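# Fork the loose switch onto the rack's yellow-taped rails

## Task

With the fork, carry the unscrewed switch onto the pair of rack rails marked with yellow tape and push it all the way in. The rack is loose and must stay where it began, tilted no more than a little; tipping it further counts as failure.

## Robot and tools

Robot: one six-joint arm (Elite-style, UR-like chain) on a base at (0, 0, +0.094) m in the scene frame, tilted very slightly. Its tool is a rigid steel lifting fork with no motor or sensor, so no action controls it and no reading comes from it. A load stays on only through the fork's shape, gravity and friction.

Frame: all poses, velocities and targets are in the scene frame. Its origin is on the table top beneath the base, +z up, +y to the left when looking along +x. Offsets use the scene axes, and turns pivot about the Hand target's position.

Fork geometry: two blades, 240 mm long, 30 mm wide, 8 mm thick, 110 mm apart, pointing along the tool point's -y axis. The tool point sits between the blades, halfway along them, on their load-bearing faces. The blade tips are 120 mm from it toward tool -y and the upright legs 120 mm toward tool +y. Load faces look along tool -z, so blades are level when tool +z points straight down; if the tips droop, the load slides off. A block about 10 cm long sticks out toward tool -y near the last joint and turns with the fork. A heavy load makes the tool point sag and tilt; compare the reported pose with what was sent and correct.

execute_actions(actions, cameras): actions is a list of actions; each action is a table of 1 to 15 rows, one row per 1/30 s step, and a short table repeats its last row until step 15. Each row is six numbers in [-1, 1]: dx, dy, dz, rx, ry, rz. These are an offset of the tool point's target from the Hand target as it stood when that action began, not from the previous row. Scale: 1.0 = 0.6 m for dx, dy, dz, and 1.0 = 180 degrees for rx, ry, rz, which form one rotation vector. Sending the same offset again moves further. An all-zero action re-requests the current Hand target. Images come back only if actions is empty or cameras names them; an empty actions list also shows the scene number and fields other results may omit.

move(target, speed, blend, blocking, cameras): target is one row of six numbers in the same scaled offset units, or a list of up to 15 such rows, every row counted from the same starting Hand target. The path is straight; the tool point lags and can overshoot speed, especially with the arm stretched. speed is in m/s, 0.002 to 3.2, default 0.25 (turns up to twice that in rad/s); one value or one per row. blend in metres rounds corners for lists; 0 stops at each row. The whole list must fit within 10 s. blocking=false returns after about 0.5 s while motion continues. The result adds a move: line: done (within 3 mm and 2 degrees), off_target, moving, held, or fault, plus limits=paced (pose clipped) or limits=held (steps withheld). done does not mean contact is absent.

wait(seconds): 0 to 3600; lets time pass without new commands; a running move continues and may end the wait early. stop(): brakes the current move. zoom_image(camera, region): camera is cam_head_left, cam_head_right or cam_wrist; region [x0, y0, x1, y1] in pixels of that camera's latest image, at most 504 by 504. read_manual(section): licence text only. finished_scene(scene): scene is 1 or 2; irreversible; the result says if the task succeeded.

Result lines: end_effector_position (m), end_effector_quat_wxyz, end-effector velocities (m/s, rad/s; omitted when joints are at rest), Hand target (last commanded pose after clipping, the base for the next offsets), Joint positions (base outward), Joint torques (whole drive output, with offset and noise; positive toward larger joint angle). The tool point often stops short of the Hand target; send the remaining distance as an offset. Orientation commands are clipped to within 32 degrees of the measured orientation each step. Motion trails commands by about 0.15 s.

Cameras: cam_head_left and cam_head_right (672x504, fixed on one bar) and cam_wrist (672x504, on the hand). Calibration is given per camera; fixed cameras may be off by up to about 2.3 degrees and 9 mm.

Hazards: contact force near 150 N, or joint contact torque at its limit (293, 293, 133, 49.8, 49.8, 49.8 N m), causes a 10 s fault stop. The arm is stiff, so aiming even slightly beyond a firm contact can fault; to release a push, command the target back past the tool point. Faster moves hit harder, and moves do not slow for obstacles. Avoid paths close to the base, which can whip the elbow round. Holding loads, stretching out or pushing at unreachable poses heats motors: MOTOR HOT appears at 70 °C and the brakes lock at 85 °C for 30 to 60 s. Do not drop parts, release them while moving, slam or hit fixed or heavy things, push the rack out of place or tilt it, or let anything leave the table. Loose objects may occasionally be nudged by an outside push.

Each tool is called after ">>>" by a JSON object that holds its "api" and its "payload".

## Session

>>> {"api": "execute_actions", "payload": {"actions": [], "cameras": ["all"]}}

>>> {"api": "zoom_image", "payload": {"camera": "cam_head_left", "region": [280, 70, 480, 280]}}

>>> {"api": "zoom_image", "payload": {"camera": "cam_head_right", "region": [280, 70, 480, 280]}}

Scene clock: 0.00 s.
end_effector_position=(+0.3730, -0.1176, +0.2682) end_effector_quat_wxyz=(+0.136, +0.895, +0.406, -0.125)
Joint positions: [2.64 -1.67 2.33 -2.306 -1.933 0.155]
Joint velocities: within noise
Joint torques (N m): no reading
Hand target: +0.3730, -0.1176, +0.2682; +0.136, +0.895, +0.406, -0.125
camera_calibration:
cam_wrist: T_world_to_cam=[[0.6462, 0.67467, -0.35671, -0.05655], [0.75052, -0.47708, 0.45728, -0.5873], [0.13833, -0.56322, -0.81465, 0.195]] pos_world=[0.45036, -0.13221, 0.40724]

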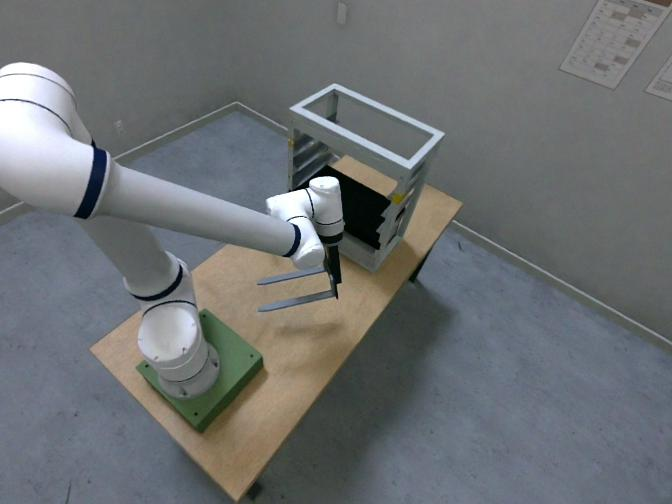

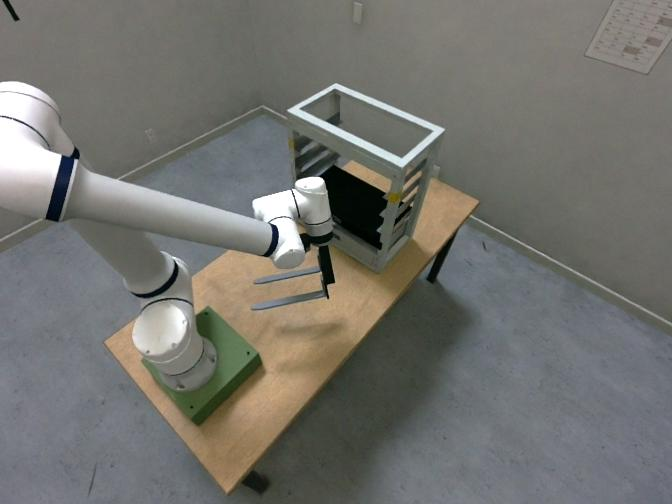

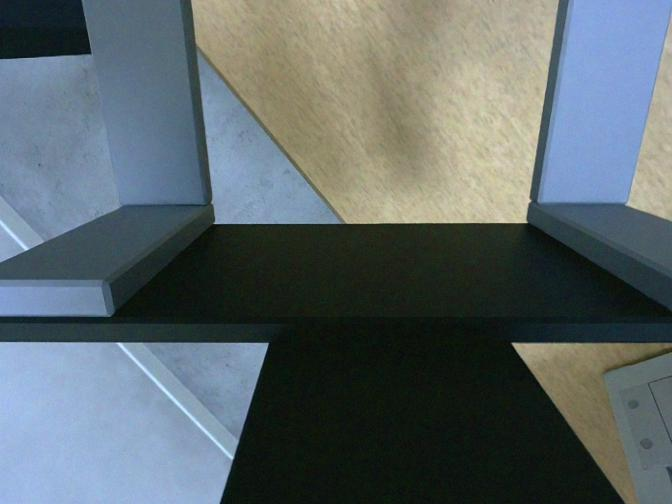

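Scaled by 2.400.

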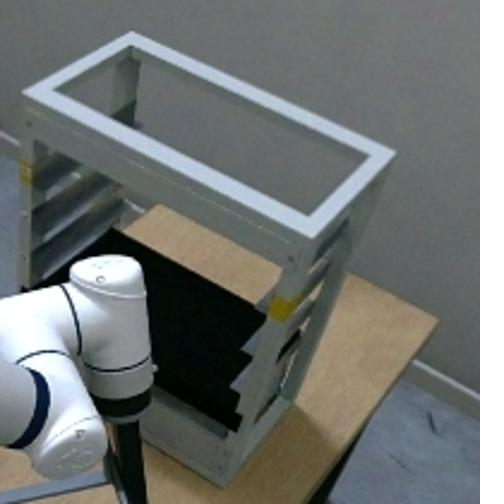

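Scaled by 2.400.

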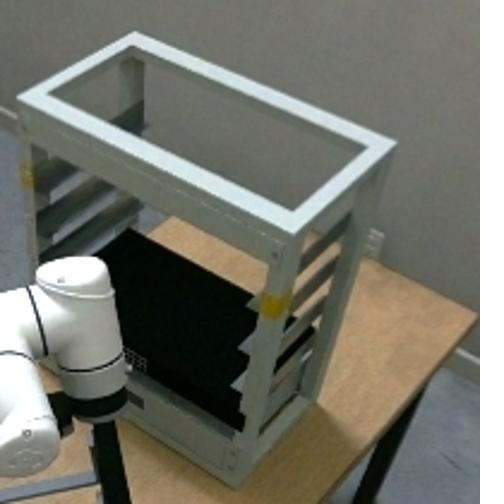

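>>> {"api": "move", "payload": {"target": [[0.3783, 0.1127, 0.2197, 0.0066, -0.1524, -0.7599], [0.3842, 0.346, 0.3863, 0.612, -0.3496, -0.6008]], "speed": [0.5, 0.5], "blend": [0.05, 0], "cameras": ["cam_head_left", "cam_wrist"]}}

>>> {"api": "zoom_image", "payload": {"camera": "cam_wrist", "region": [190, 0, 570, 230]}}

Scene clock: 34.50 s.
end_effector_position=(+0.6035, +0.0900, +0.5000) end_effector_quat_wxyz=(+0.500, -0.501, +0.499, -0.500)
Joint positions: [2.879 -0.973 2.681 -4.836 -1.259 3.142]
Joint torques (N m): [9.11 -46.04 -12.17 -9.96 -2.08 3.59]
Hand target: +0.6035, +0.0900, +0.5000; +0.500, -0.501, +0.499, -0.500
Off the commanded pose: 0.000 m, 0 deg.
move: done
cam_wrist: T_world_to_cam=[[0.02935, -0.99951, -0.01099, 0.08725], [-0.34686, 0.00012, -0.93792, 0.54962], [0.93746, 0.03133, -0.34668, -0.30088]] pos_world=[0.47014, 0.09657, 0.41215]

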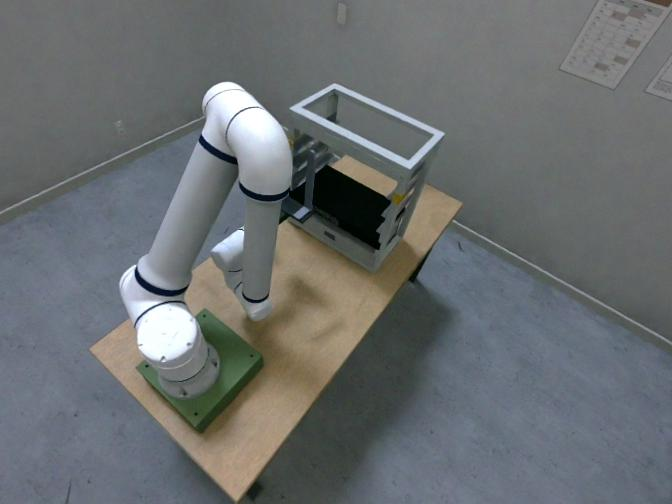

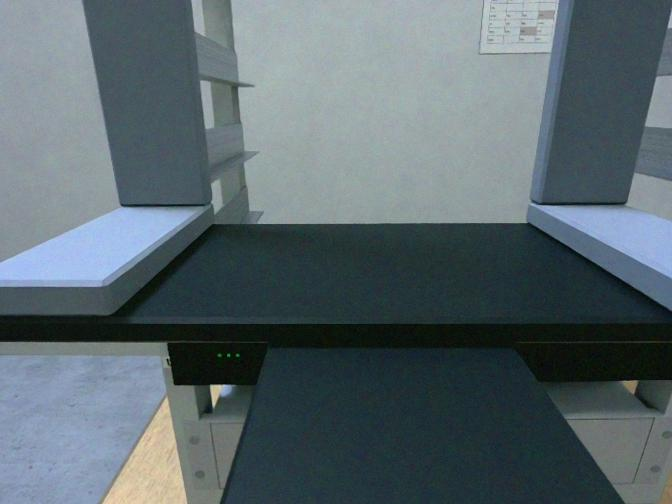

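Scaled by 1.326.

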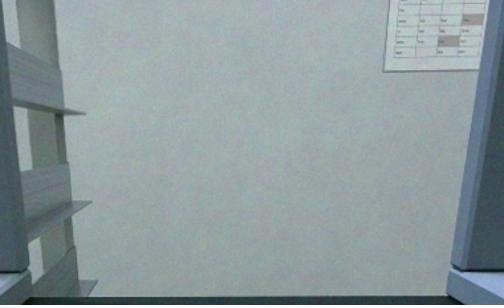

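>>> {"api": "move", "payload": {"target": [0, 0.1167, 0.0667, 0, 0, 0], "speed": 0.4, "cameras": ["cam_wrist"]}}

>>> {"api": "zoom_image", "payload": {"camera": "cam_wrist", "region": [190, 0, 420, 230]}}

>>> {"api": "move", "payload": {"target": [0, -0.55, 0, 0, 0, 0], "speed": 0.5, "cameras": ["cam_wrist"]}}

>>> {"api": "zoom_image", "payload": {"camera": "cam_wrist", "region": [330, 0, 560, 230]}}

Scene clock: 63.37 s.
end_effector_position=(+0.6035, +0.1599, +0.5399) end_effector_quat_wxyz=(+0.500, -0.501, +0.499, -0.500)
Joint positions: [3.12 -1.119 2.637 -4.647 -1.501 3.145]
Joint torques (N m): [9.92 -73.65 -27.87 -5.18 -1.92 3.48]
Hand target: +0.6035, +0.1600, +0.5400; +0.500, -0.501, +0.499, -0.500
Off the commanded pose: 0.000 m, 0 deg.
move: done
cam_wrist: T_world_to_cam=[[0.02926, -0.99951, -0.01094, 0.15768], [-0.34656, 0.00013, -0.93803, 0.58695], [0.93757, 0.03123, -0.34639, -0.28941]] pos_world=[0.47014, 0.16657, 0.45205]

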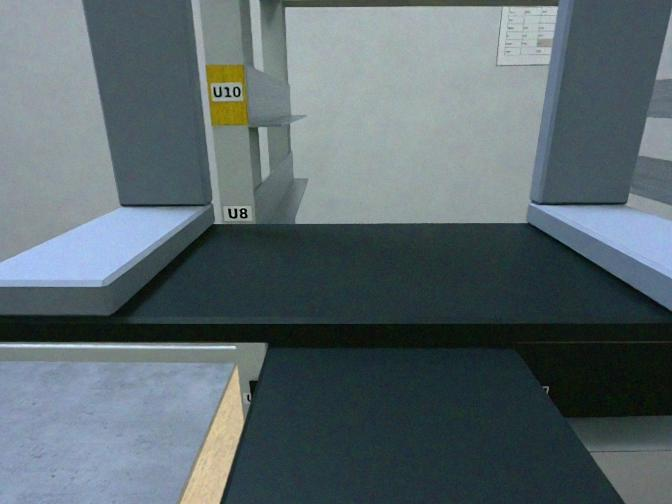

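Scaled by 2.191.

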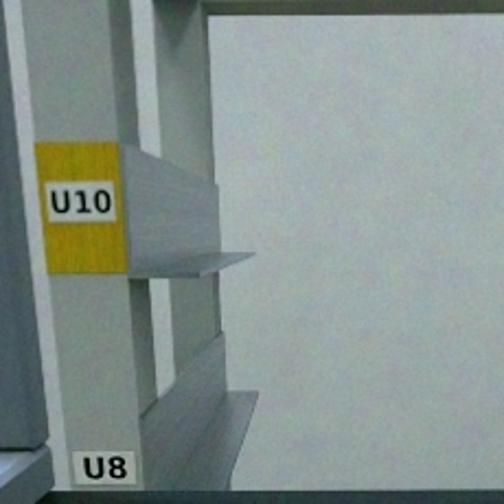

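Scene clock: 64.93 s.
end_effector_position=(+0.6035, -0.1699, +0.5400) end_effector_quat_wxyz=(+0.500, -0.501, +0.499, -0.500)
Joint positions: [2.16 -1.11 2.624 -4.63 -0.54 3.125]
Joint torques (N m): [-21.07 -71.91 -22.37 -1.34 1.47 -2.3]
Hand target: +0.6035, -0.1700, +0.5400; +0.500, -0.501, +0.499, -0.500
Off the commanded pose: 0.000 m, 0 deg.
move: done
cam_wrist: T_world_to_cam=[[0.029, -0.99952, -0.01106, -0.17179], [-0.34653, 0.00033, -0.93804, 0.58701], [0.93759, 0.03104, -0.34636, -0.27916]] pos_world=[0.47014, -0.16323, 0.45205]

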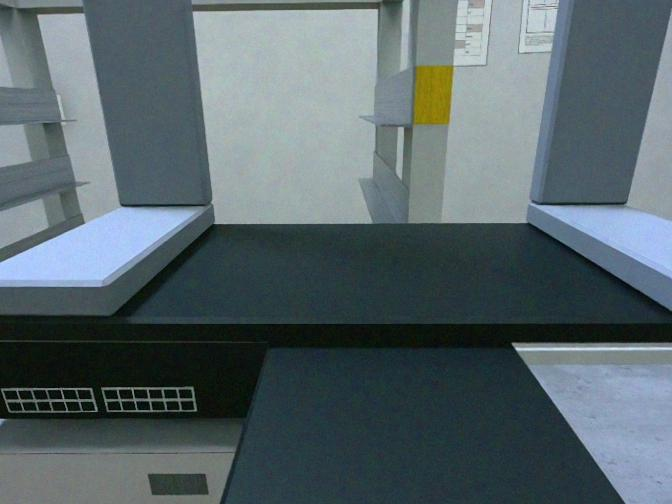

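Scaled by 2.191.

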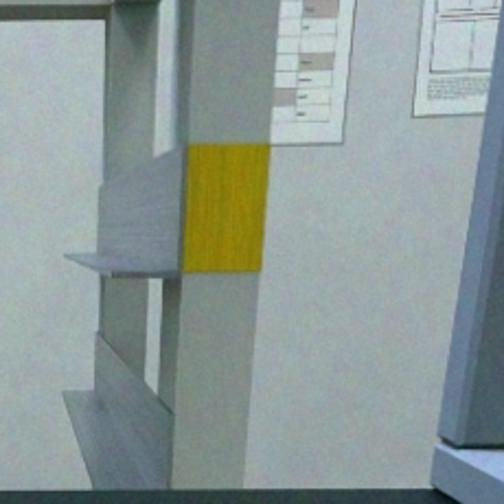

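>>> {"api": "move", "payload": {"target": [[0.0152, 0.2948, -0.6383, -0.00698, 0.49995, 0.00698], [0.4317, 0.3063, -0.6383, -0.00698, 0.49995, 0.00698]], "speed": [0.4, 0.2], "cameras": ["all"]}}

>>> {"api": "zoom_image", "payload": {"camera": "cam_wrist", "region": [190, 0, 560, 225]}}

>>> {"api": "zoom_image", "payload": {"camera": "cam_head_right", "region": [280, 100, 460, 280]}}

Scene clock: 133.63 s.
end_effector_position=(+0.6049, -0.1182, +0.4303) end_effector_quat_wxyz=(-0.393, +0.584, -0.589, +0.397)
Joint positions: [2.162 -1.29 2.86 -4.035 -0.669 2.585]
Joint torques (N m): [-20.98 -21.11 -24.58 -10.22 5.2 3.24]
Hand target: +0.6050, -0.1183, +0.4303; -0.393, +0.584, -0.589, +0.397 (not the last commanded pose)
Off the commanded pose: 0.398 m, 68 deg.
move: held (a check stopped the path); path passed 0 of 2 targets; limits=held
pose unreachable: on one or more control steps of this call, first in action 0 (counted from 0), an arm could not follow its commanded pose, so it was not sent that pose on those steps. It may still have moved: this result reports where it is.
cause: moving toward the commanded pose would bring two parts of the arm too close to each other (joints 3 (elbow) and 4 (wrist 1) lie between them).
cam_wrist: T_world_to_cam=[[0.01077, -0.99974, -0.02027, -0.10643], [-0.6736, 0.00773, -0.73906, 0.59775], [0.73902, 0.02162, -0.67334, -0.0604]] pos_world=[0.44843, -0.10972, 0.39894]

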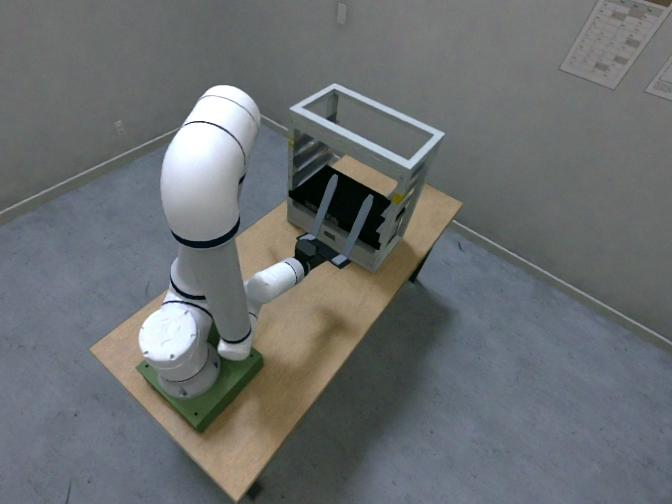

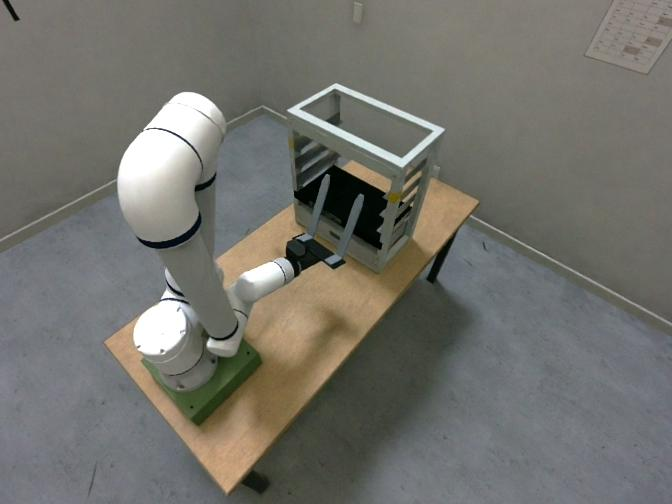

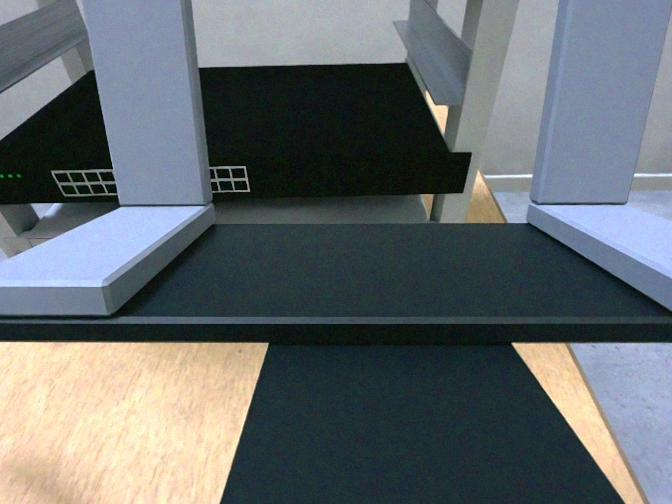

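Scaled by 1.362.

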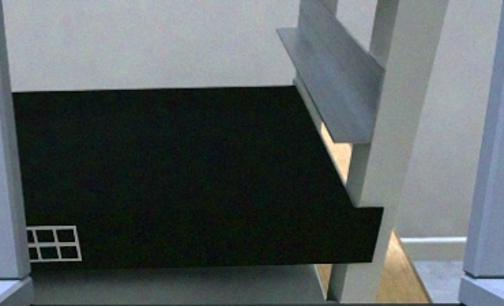

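Scaled by 2.800.

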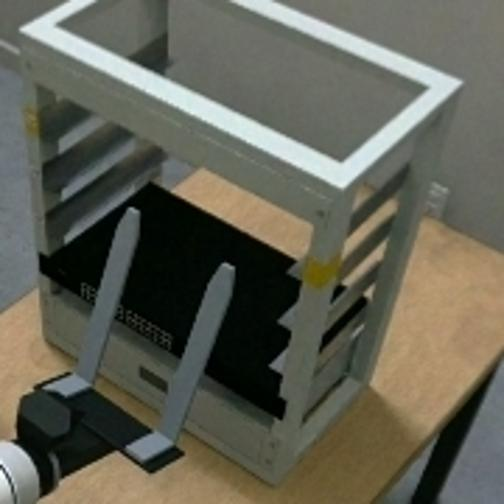

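>>> {"api": "move", "payload": {"target": [[0.025, 0.1638, -0.0172, -0.0034, 0.3773, 0.0102], [0.0127, 0.2087, -0.4555, -0.0034, 0.3773, 0.0102], [0.4292, 0.2202, -0.4555, -0.0034, 0.3773, 0.0102]], "speed": [0.4, 0.3, 0.2], "blend": [0.03, 0, 0], "cameras": ["all"]}}

>>> {"api": "zoom_image", "payload": {"camera": "cam_wrist", "region": [190, 0, 560, 225]}}

>>> {"api": "zoom_image", "payload": {"camera": "cam_head_right", "region": [280, 100, 460, 280]}}

Scene clock: 157.70 s.
end_effector_position=(+0.8623, +0.0139, +0.1571) end_effector_quat_wxyz=(+0.000, +0.717, -0.697, +0.000)
Joint positions: [2.948 -1.247 2.085 -2.396 -1.568 2.873]
Joint torques (N m): [8.77 -68.02 -77 -5.31 -1.8 3.31]
Hand target: +0.8625, +0.0139, +0.1570; +0.000, +0.717, -0.697, +0.000
Off the commanded pose: 0.000 m, 0 deg.
move: done
cam_wrist: T_world_to_cam=[[0.01589, -0.99953, -0.02609, 0.01377], [-0.93787, -0.02395, 0.34616, 0.62605], [-0.34662, 0.01897, -0.93781, 0.54032]] pos_world=[0.77422, 0.0185, 0.29037]

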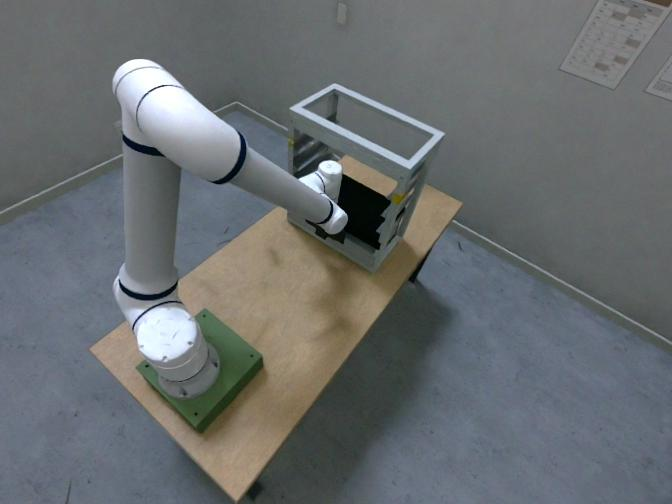

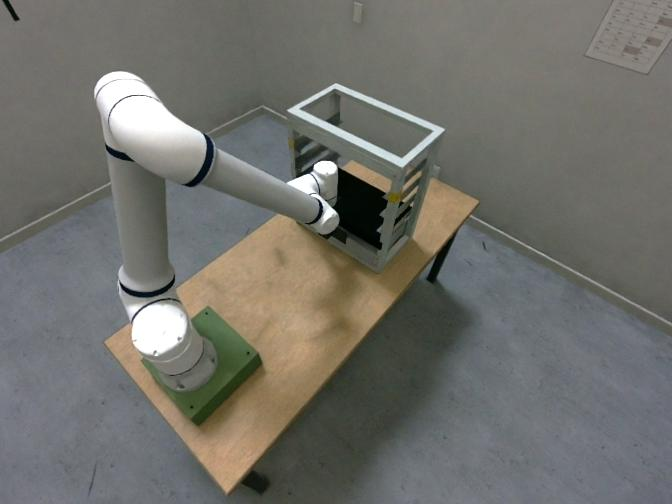

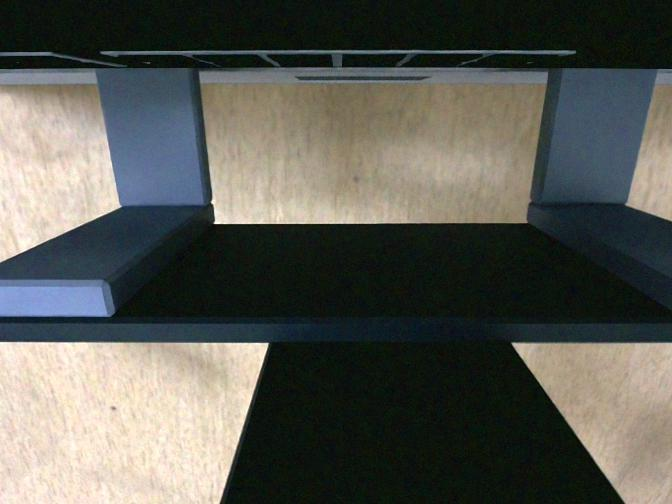

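Scaled by 1.362.

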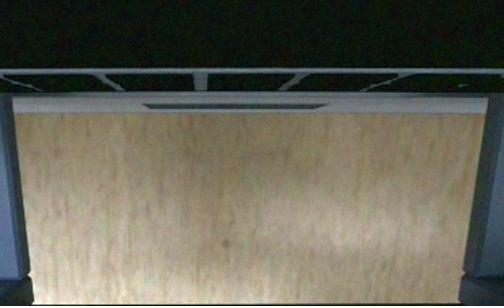

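Scaled by 2.800.

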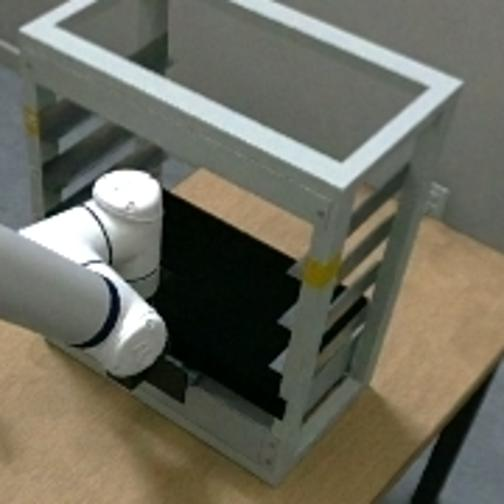

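>>> {"api": "zoom_image", "payload": {"camera": "cam_wrist", "region": [0, 30, 200, 110]}}

>>> {"api": "zoom_image", "payload": {"camera": "cam_wrist", "region": [472, 30, 672, 110]}}

Scaled by 2.520.

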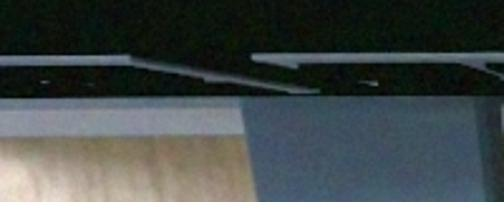

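Scaled by 2.520.

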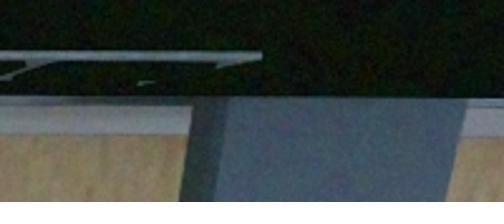

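>>> {"api": "move", "payload": {"target": [[0.05, 0.0014, 0, 0, 0, 0], [0.05, 0.0014, 0.0433, 0, 0, 0]], "speed": [0.15, 0.025], "cameras": ["all"]}}

>>> {"api": "zoom_image", "payload": {"camera": "cam_head_right", "region": [280, 100, 460, 280]}}

Scene clock: 176.37 s.
end_effector_position=(+0.8922, +0.0148, +0.1825) end_effector_quat_wxyz=(+0.000, +0.717, -0.697, +0.000)
Joint positions: [2.959 -1.24 2.012 -2.329 -1.568 2.884]
Joint torques (N m): [-14.64 -159.72 -153.74 -21.8 -0.52 -1.93]
Hand target: +0.8925, +0.0147, +0.1830; +0.000, +0.717, -0.697, +0.000
Off the commanded pose: 0.001 m, 0 deg.
move: done
cam_wrist: T_world_to_cam=[[0.01584, -0.99953, -0.0262, 0.01493], [-0.93769, -0.02395, 0.34666, 0.64507], [-0.34712, 0.01907, -0.93763, 0.57496]] pos_world=[0.80422, 0.0194, 0.31587]

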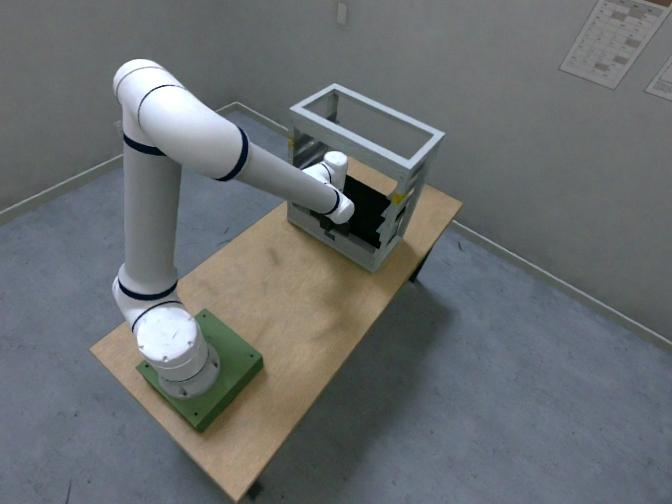

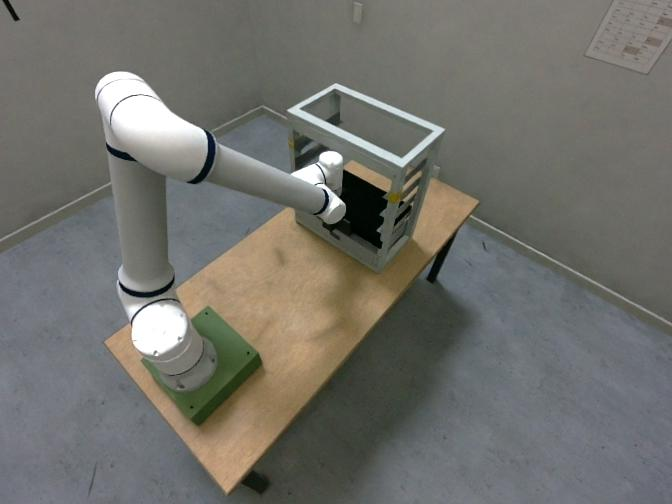

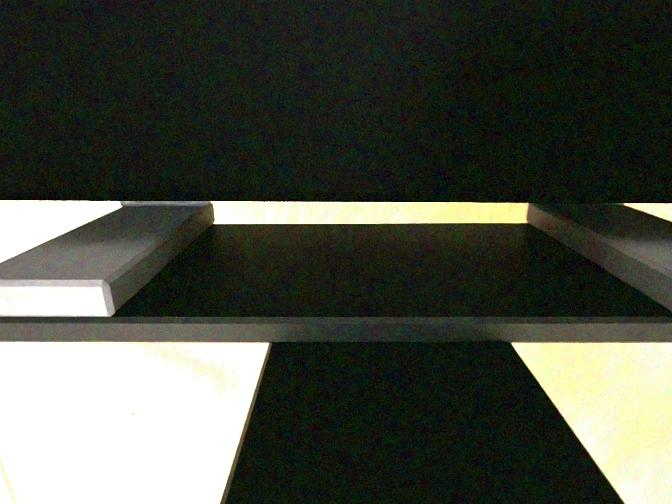

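Scaled by 2.800.

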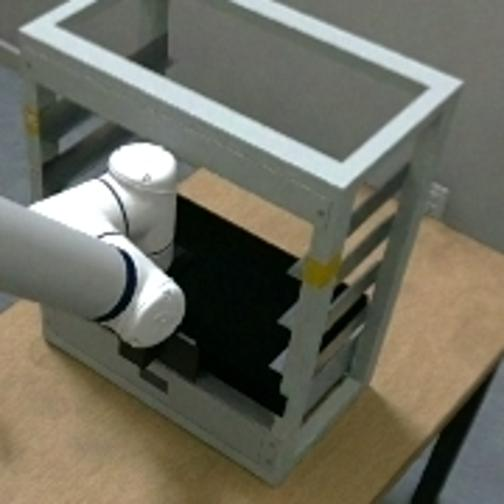

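>>> {"api": "move", "payload": {"target": [0, 0, 0.01, 0, 0, 0], "speed": 0.02, "cameras": ["cam_head_left", "cam_head_right", "cam_wrist"]}}

>>> {"api": "zoom_image", "payload": {"camera": "cam_head_right", "region": [360, 180, 440, 280]}}

>>> {"api": "zoom_image", "payload": {"camera": "cam_head_left", "region": [340, 170, 440, 280]}}

Scene clock: 192.43 s.
end_effector_position=(+0.8925, +0.0147, +0.1889) end_effector_quat_wxyz=(+0.000, +0.717, -0.697, +0.000)
Joint positions: [2.959 -1.248 2.008 -2.318 -1.568 2.884]
Joint torques (N m): [-20.32 -139.89 -155.33 -17.7 -0.17 -1.32]
Hand target: +0.8925, +0.0147, +0.1890; +0.000, +0.717, -0.697, +0.000
Off the commanded pose: 0.000 m, 0 deg.
move: done
cam_wrist: T_world_to_cam=[[0.01592, -0.99953, -0.026, 0.01496], [-0.9379, -0.02394, 0.34607, 0.64344], [-0.34653, 0.01887, -0.93785, 0.58054]] pos_world=[0.80442, 0.0194, 0.32217]

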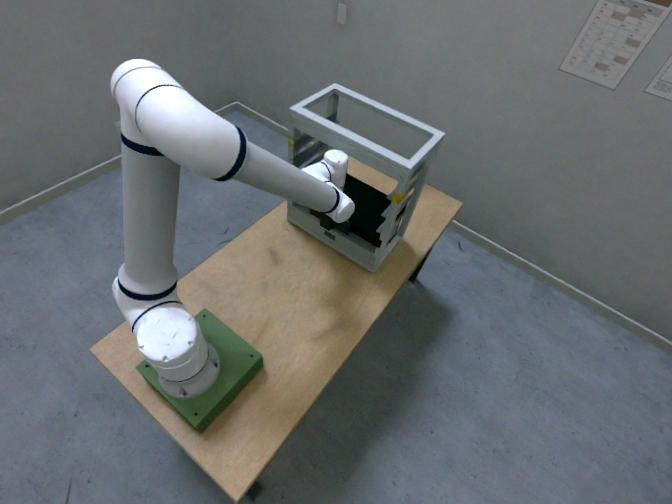

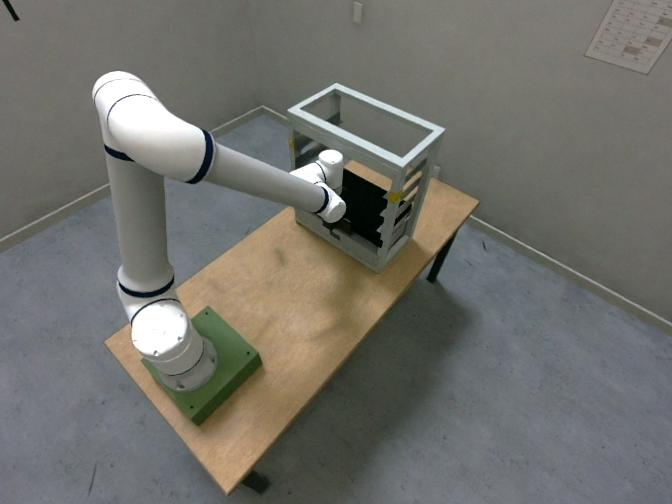

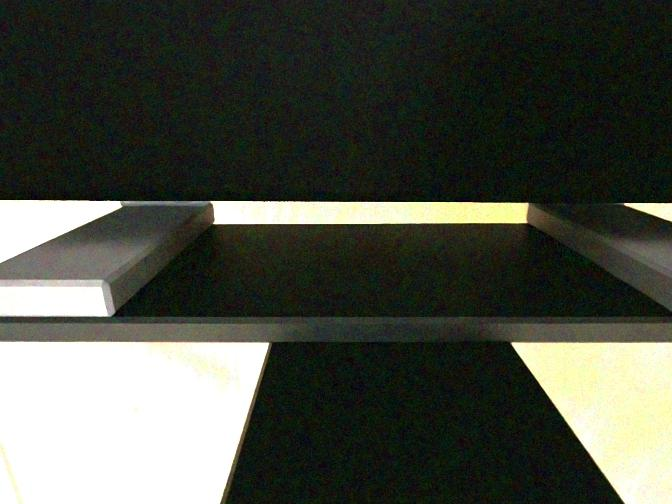

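Scaled by 5.040.

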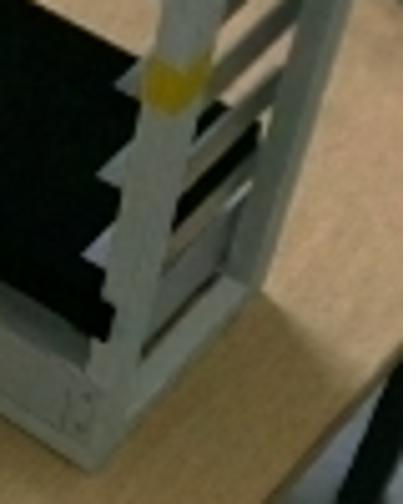

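Scaled by 4.582.

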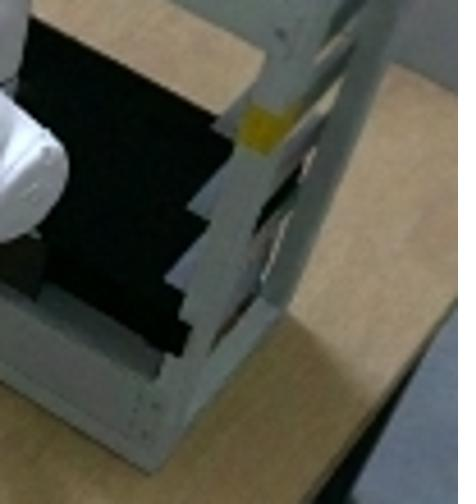

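>>> {"api": "move", "payload": {"target": [[-0.4998, -0.01395, 0, 0, 0, 0], [-0.4998, -0.01395, 0.435, 0, 0, 0]], "speed": [0.13, 0.18], "cameras": ["all"]}}

>>> {"api": "zoom_image", "payload": {"camera": "cam_head_left", "region": [270, 80, 450, 280]}}

>>> {"api": "zoom_image", "payload": {"camera": "cam_head_right", "region": [260, 80, 440, 280]}}

Scene clock: 205.20 s.
end_effector_position=(+0.5926, +0.0063, +0.4499) end_effector_quat_wxyz=(+0.000, +0.717, -0.697, +0.000)
Joint positions: [2.779 -2.015 2.193 -1.734 -1.57 2.704]
Joint torques (N m): [-21.05 -54.53 -141.92 -16.42 0.92 -2.35]
Hand target: +0.5926, +0.0063, +0.4500; +0.000, +0.717, -0.697, +0.000
Off the commanded pose: 0.000 m, 0 deg.
move: done
cam_wrist: T_world_to_cam=[[0.01589, -0.99953, -0.02609, 0.0182], [-0.93787, -0.02395, 0.34616, 0.27157], [-0.34662, 0.01897, -0.93781, 0.72157]] pos_world=[0.50452, 0.011, 0.58317]

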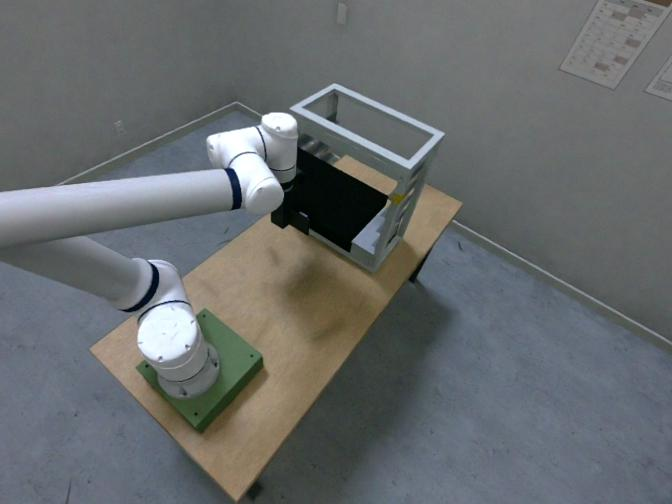

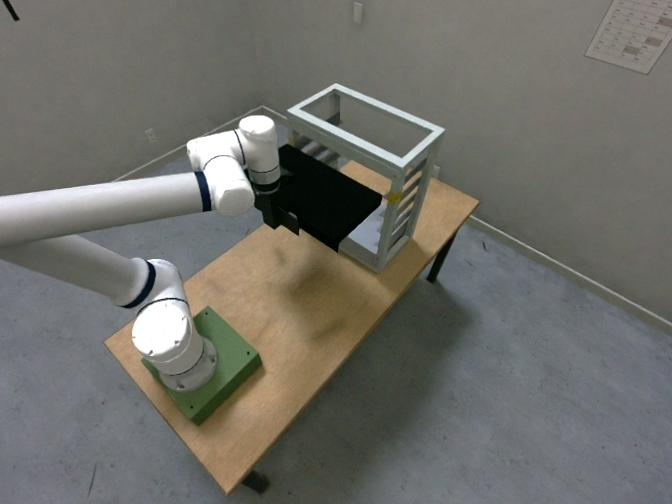

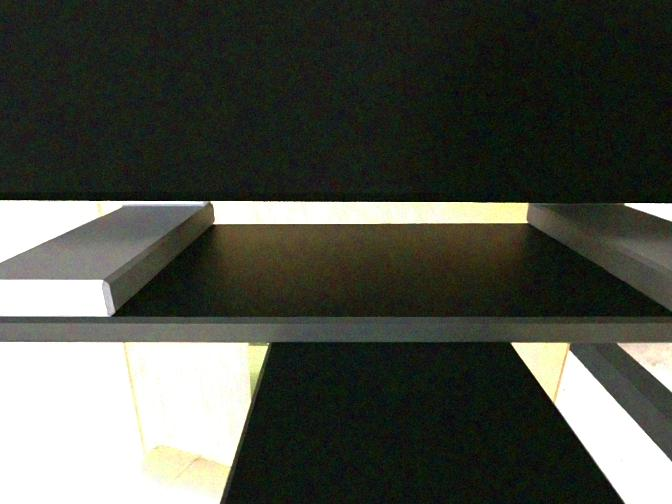

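Scaled by 2.520.

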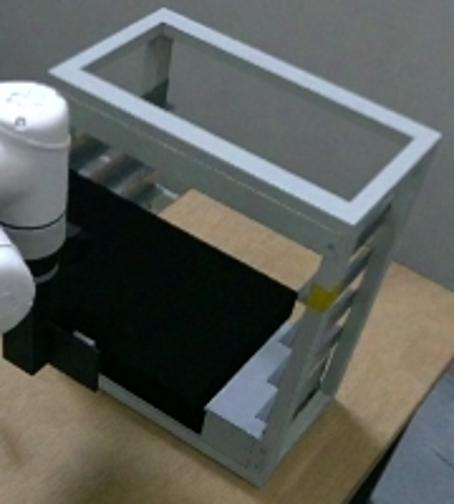

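Scaled by 2.520.

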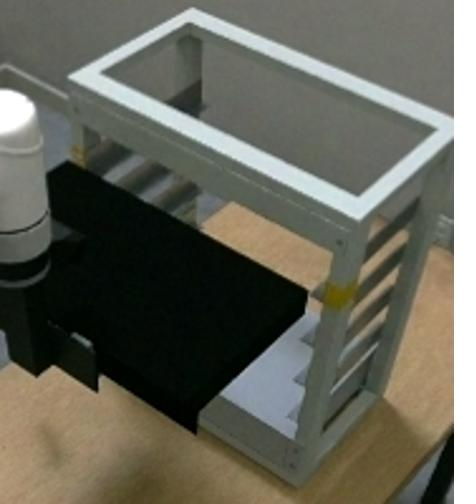

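>>> {"api": "move", "payload": {"target": [0.1166, 0.00326, 0, 0, 0, 0], "speed": 0.08, "cameras": ["all"]}}

>>> {"api": "zoom_image", "payload": {"camera": "cam_head_left", "region": [280, 100, 440, 260]}}

>>> {"api": "zoom_image", "payload": {"camera": "cam_head_right", "region": [340, 130, 440, 230]}}

Scene clock: 216.00 s.
end_effector_position=(+0.6624, +0.0083, +0.4500) end_effector_quat_wxyz=(+0.000, +0.717, -0.697, +0.000)
Joint positions: [2.84 -1.872 2.108 -1.793 -1.569 2.765]
Joint torques (N m): [9.22 -43.92 -141.26 -21.61 1.51 3.57]
Hand target: +0.6626, +0.0083, +0.4500; +0.000, +0.717, -0.697, +0.000
Off the commanded pose: 0.000 m, 0 deg.
move: done
cam_wrist: T_world_to_cam=[[0.01589, -0.99953, -0.02609, 0.01899], [-0.93787, -0.02395, 0.34616, 0.33695], [-0.34662, 0.01897, -0.93781, 0.74579]] pos_world=[0.57422, 0.0129, 0.58327]

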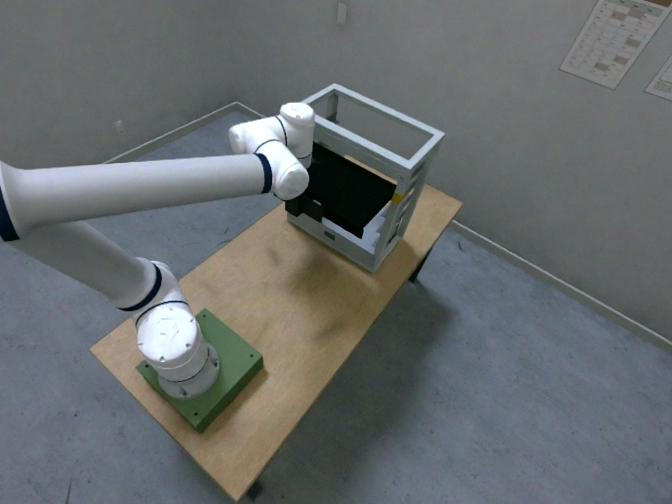

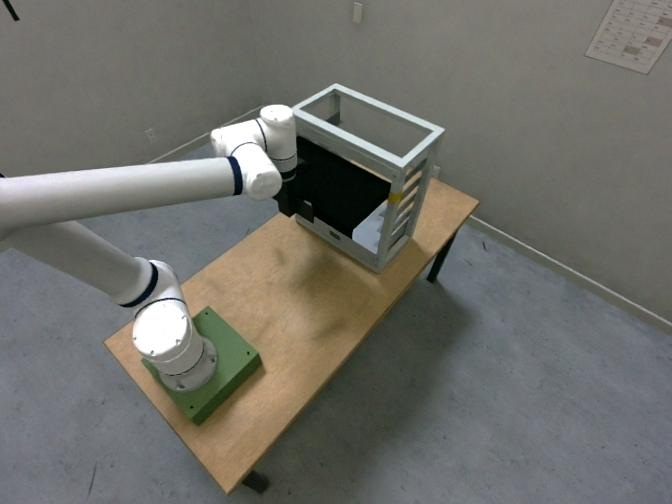

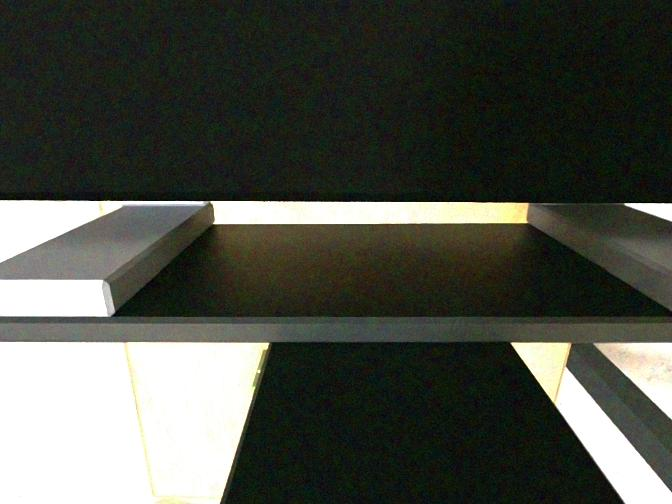

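Scaled by 3.150.

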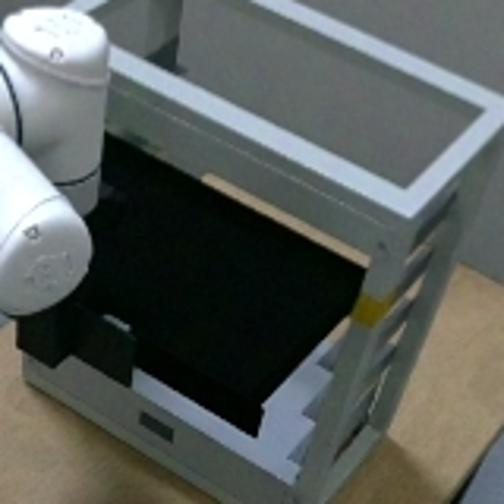

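Scaled by 5.040.

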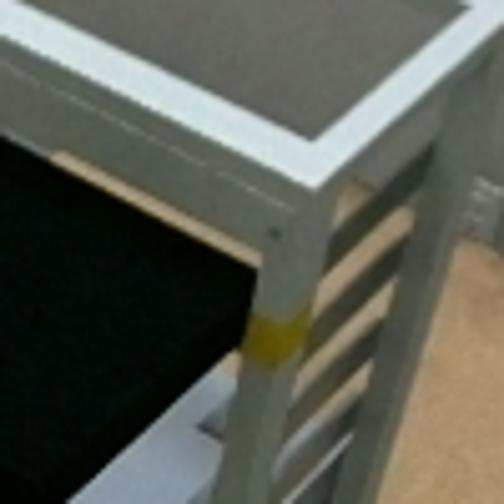

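>>> {"api": "move", "payload": {"target": [0.05, 0.0014, 0, 0, 0, 0], "speed": 0.06, "cameras": ["cam_wrist"]}}

Scene clock: 221.83 s.
end_effector_position=(+0.6924, +0.0091, +0.4500) end_effector_quat_wxyz=(+0.000, +0.717, -0.697, +0.000) end_effector_velocity=(+0.002, +0.000, -0.001) end_effector_angular_velocity=(+0.000, +0.001, +0.000)
Joint positions: [2.861 -1.814 2.068 -1.811 -1.569 2.786]
Joint velocities: [0.001 0.005 -0.002 -0.001 0 0.001]
Joint torques (N m): [10.9 -50.36 -141.58 -21.72 2.42 3.65]
Hand target: +0.6926, +0.0091, +0.4500; +0.000, +0.717, -0.697, +0.000
Off the commanded pose: 0.000 m, 0 deg.
move: done
cam_wrist: T_world_to_cam=[[0.01589, -0.99953, -0.02609, 0.01942], [-0.93787, -0.02395, 0.34616, 0.36507], [-0.34662, 0.01897, -0.93781, 0.75627]] pos_world=[0.60422, 0.0138, 0.58337]

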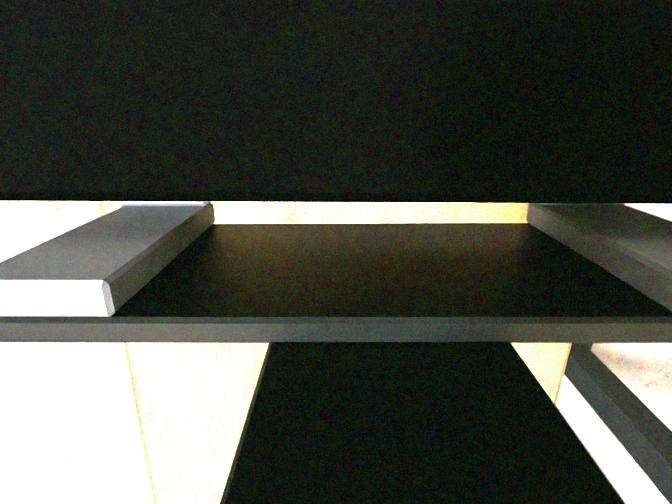

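>>> {"api": "move", "payload": {"target": [0.22325, 0.00623, 0, 0, 0, 0], "speed": 0.08, "cameras": ["all"]}}

>>> {"api": "zoom_image", "payload": {"camera": "cam_head_left", "region": [300, 110, 440, 250]}}

>>> {"api": "zoom_image", "payload": {"camera": "cam_head_right", "region": [300, 110, 440, 250]}}

Scene clock: 227.20 s.
end_effector_position=(+0.8263, +0.0129, +0.4500) end_effector_quat_wxyz=(+0.000, +0.717, -0.697, +0.000)
Joint positions: [2.932 -1.575 1.866 -1.847 -1.568 2.857]
Joint torques (N m): [8.34 -83.23 -140.09 -19.06 1.23 3.42]
Hand target: +0.8265, +0.0129, +0.4500; +0.000, +0.717, -0.697, +0.000
Off the commanded pose: 0.000 m, 0 deg.
move: done
cam_wrist: T_world_to_cam=[[0.01589, -0.99953, -0.02609, 0.02099], [-0.9379, -0.02395, 0.34607, 0.49091], [-0.34653, 0.01897, -0.93785, 0.8026]] pos_world=[0.73822, 0.0175, 0.58337]

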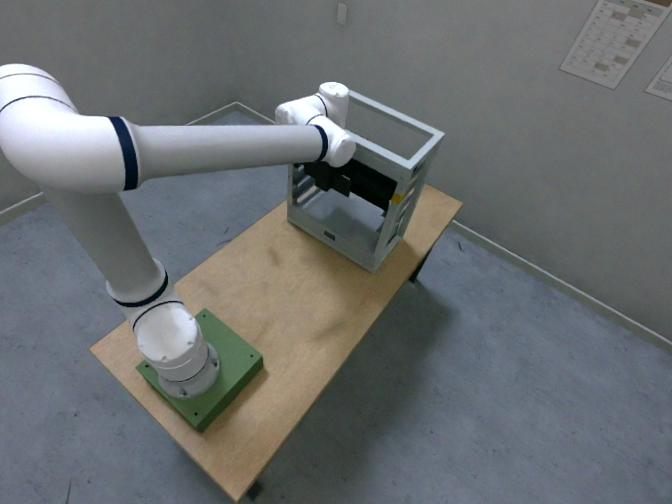

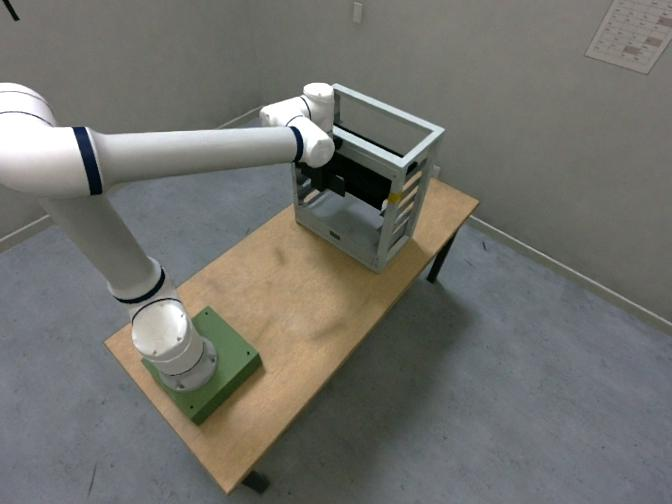

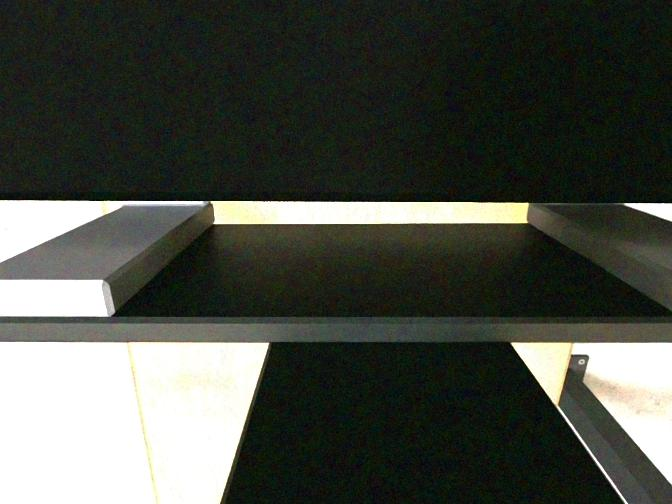

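Scaled by 3.600.

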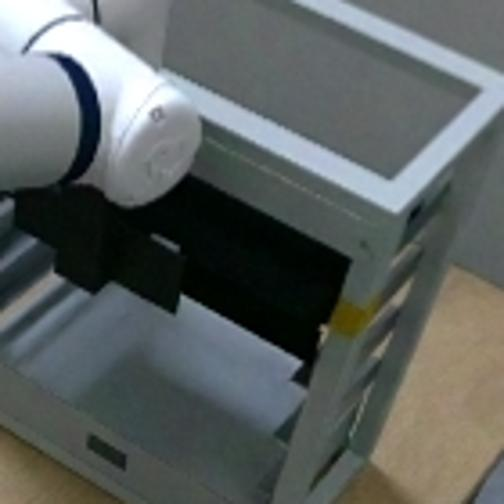

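Scaled by 3.600.

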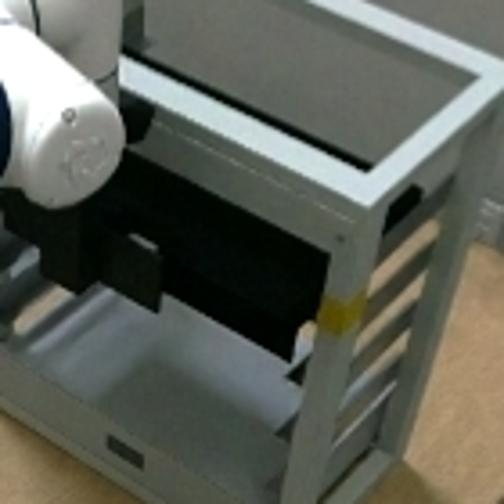

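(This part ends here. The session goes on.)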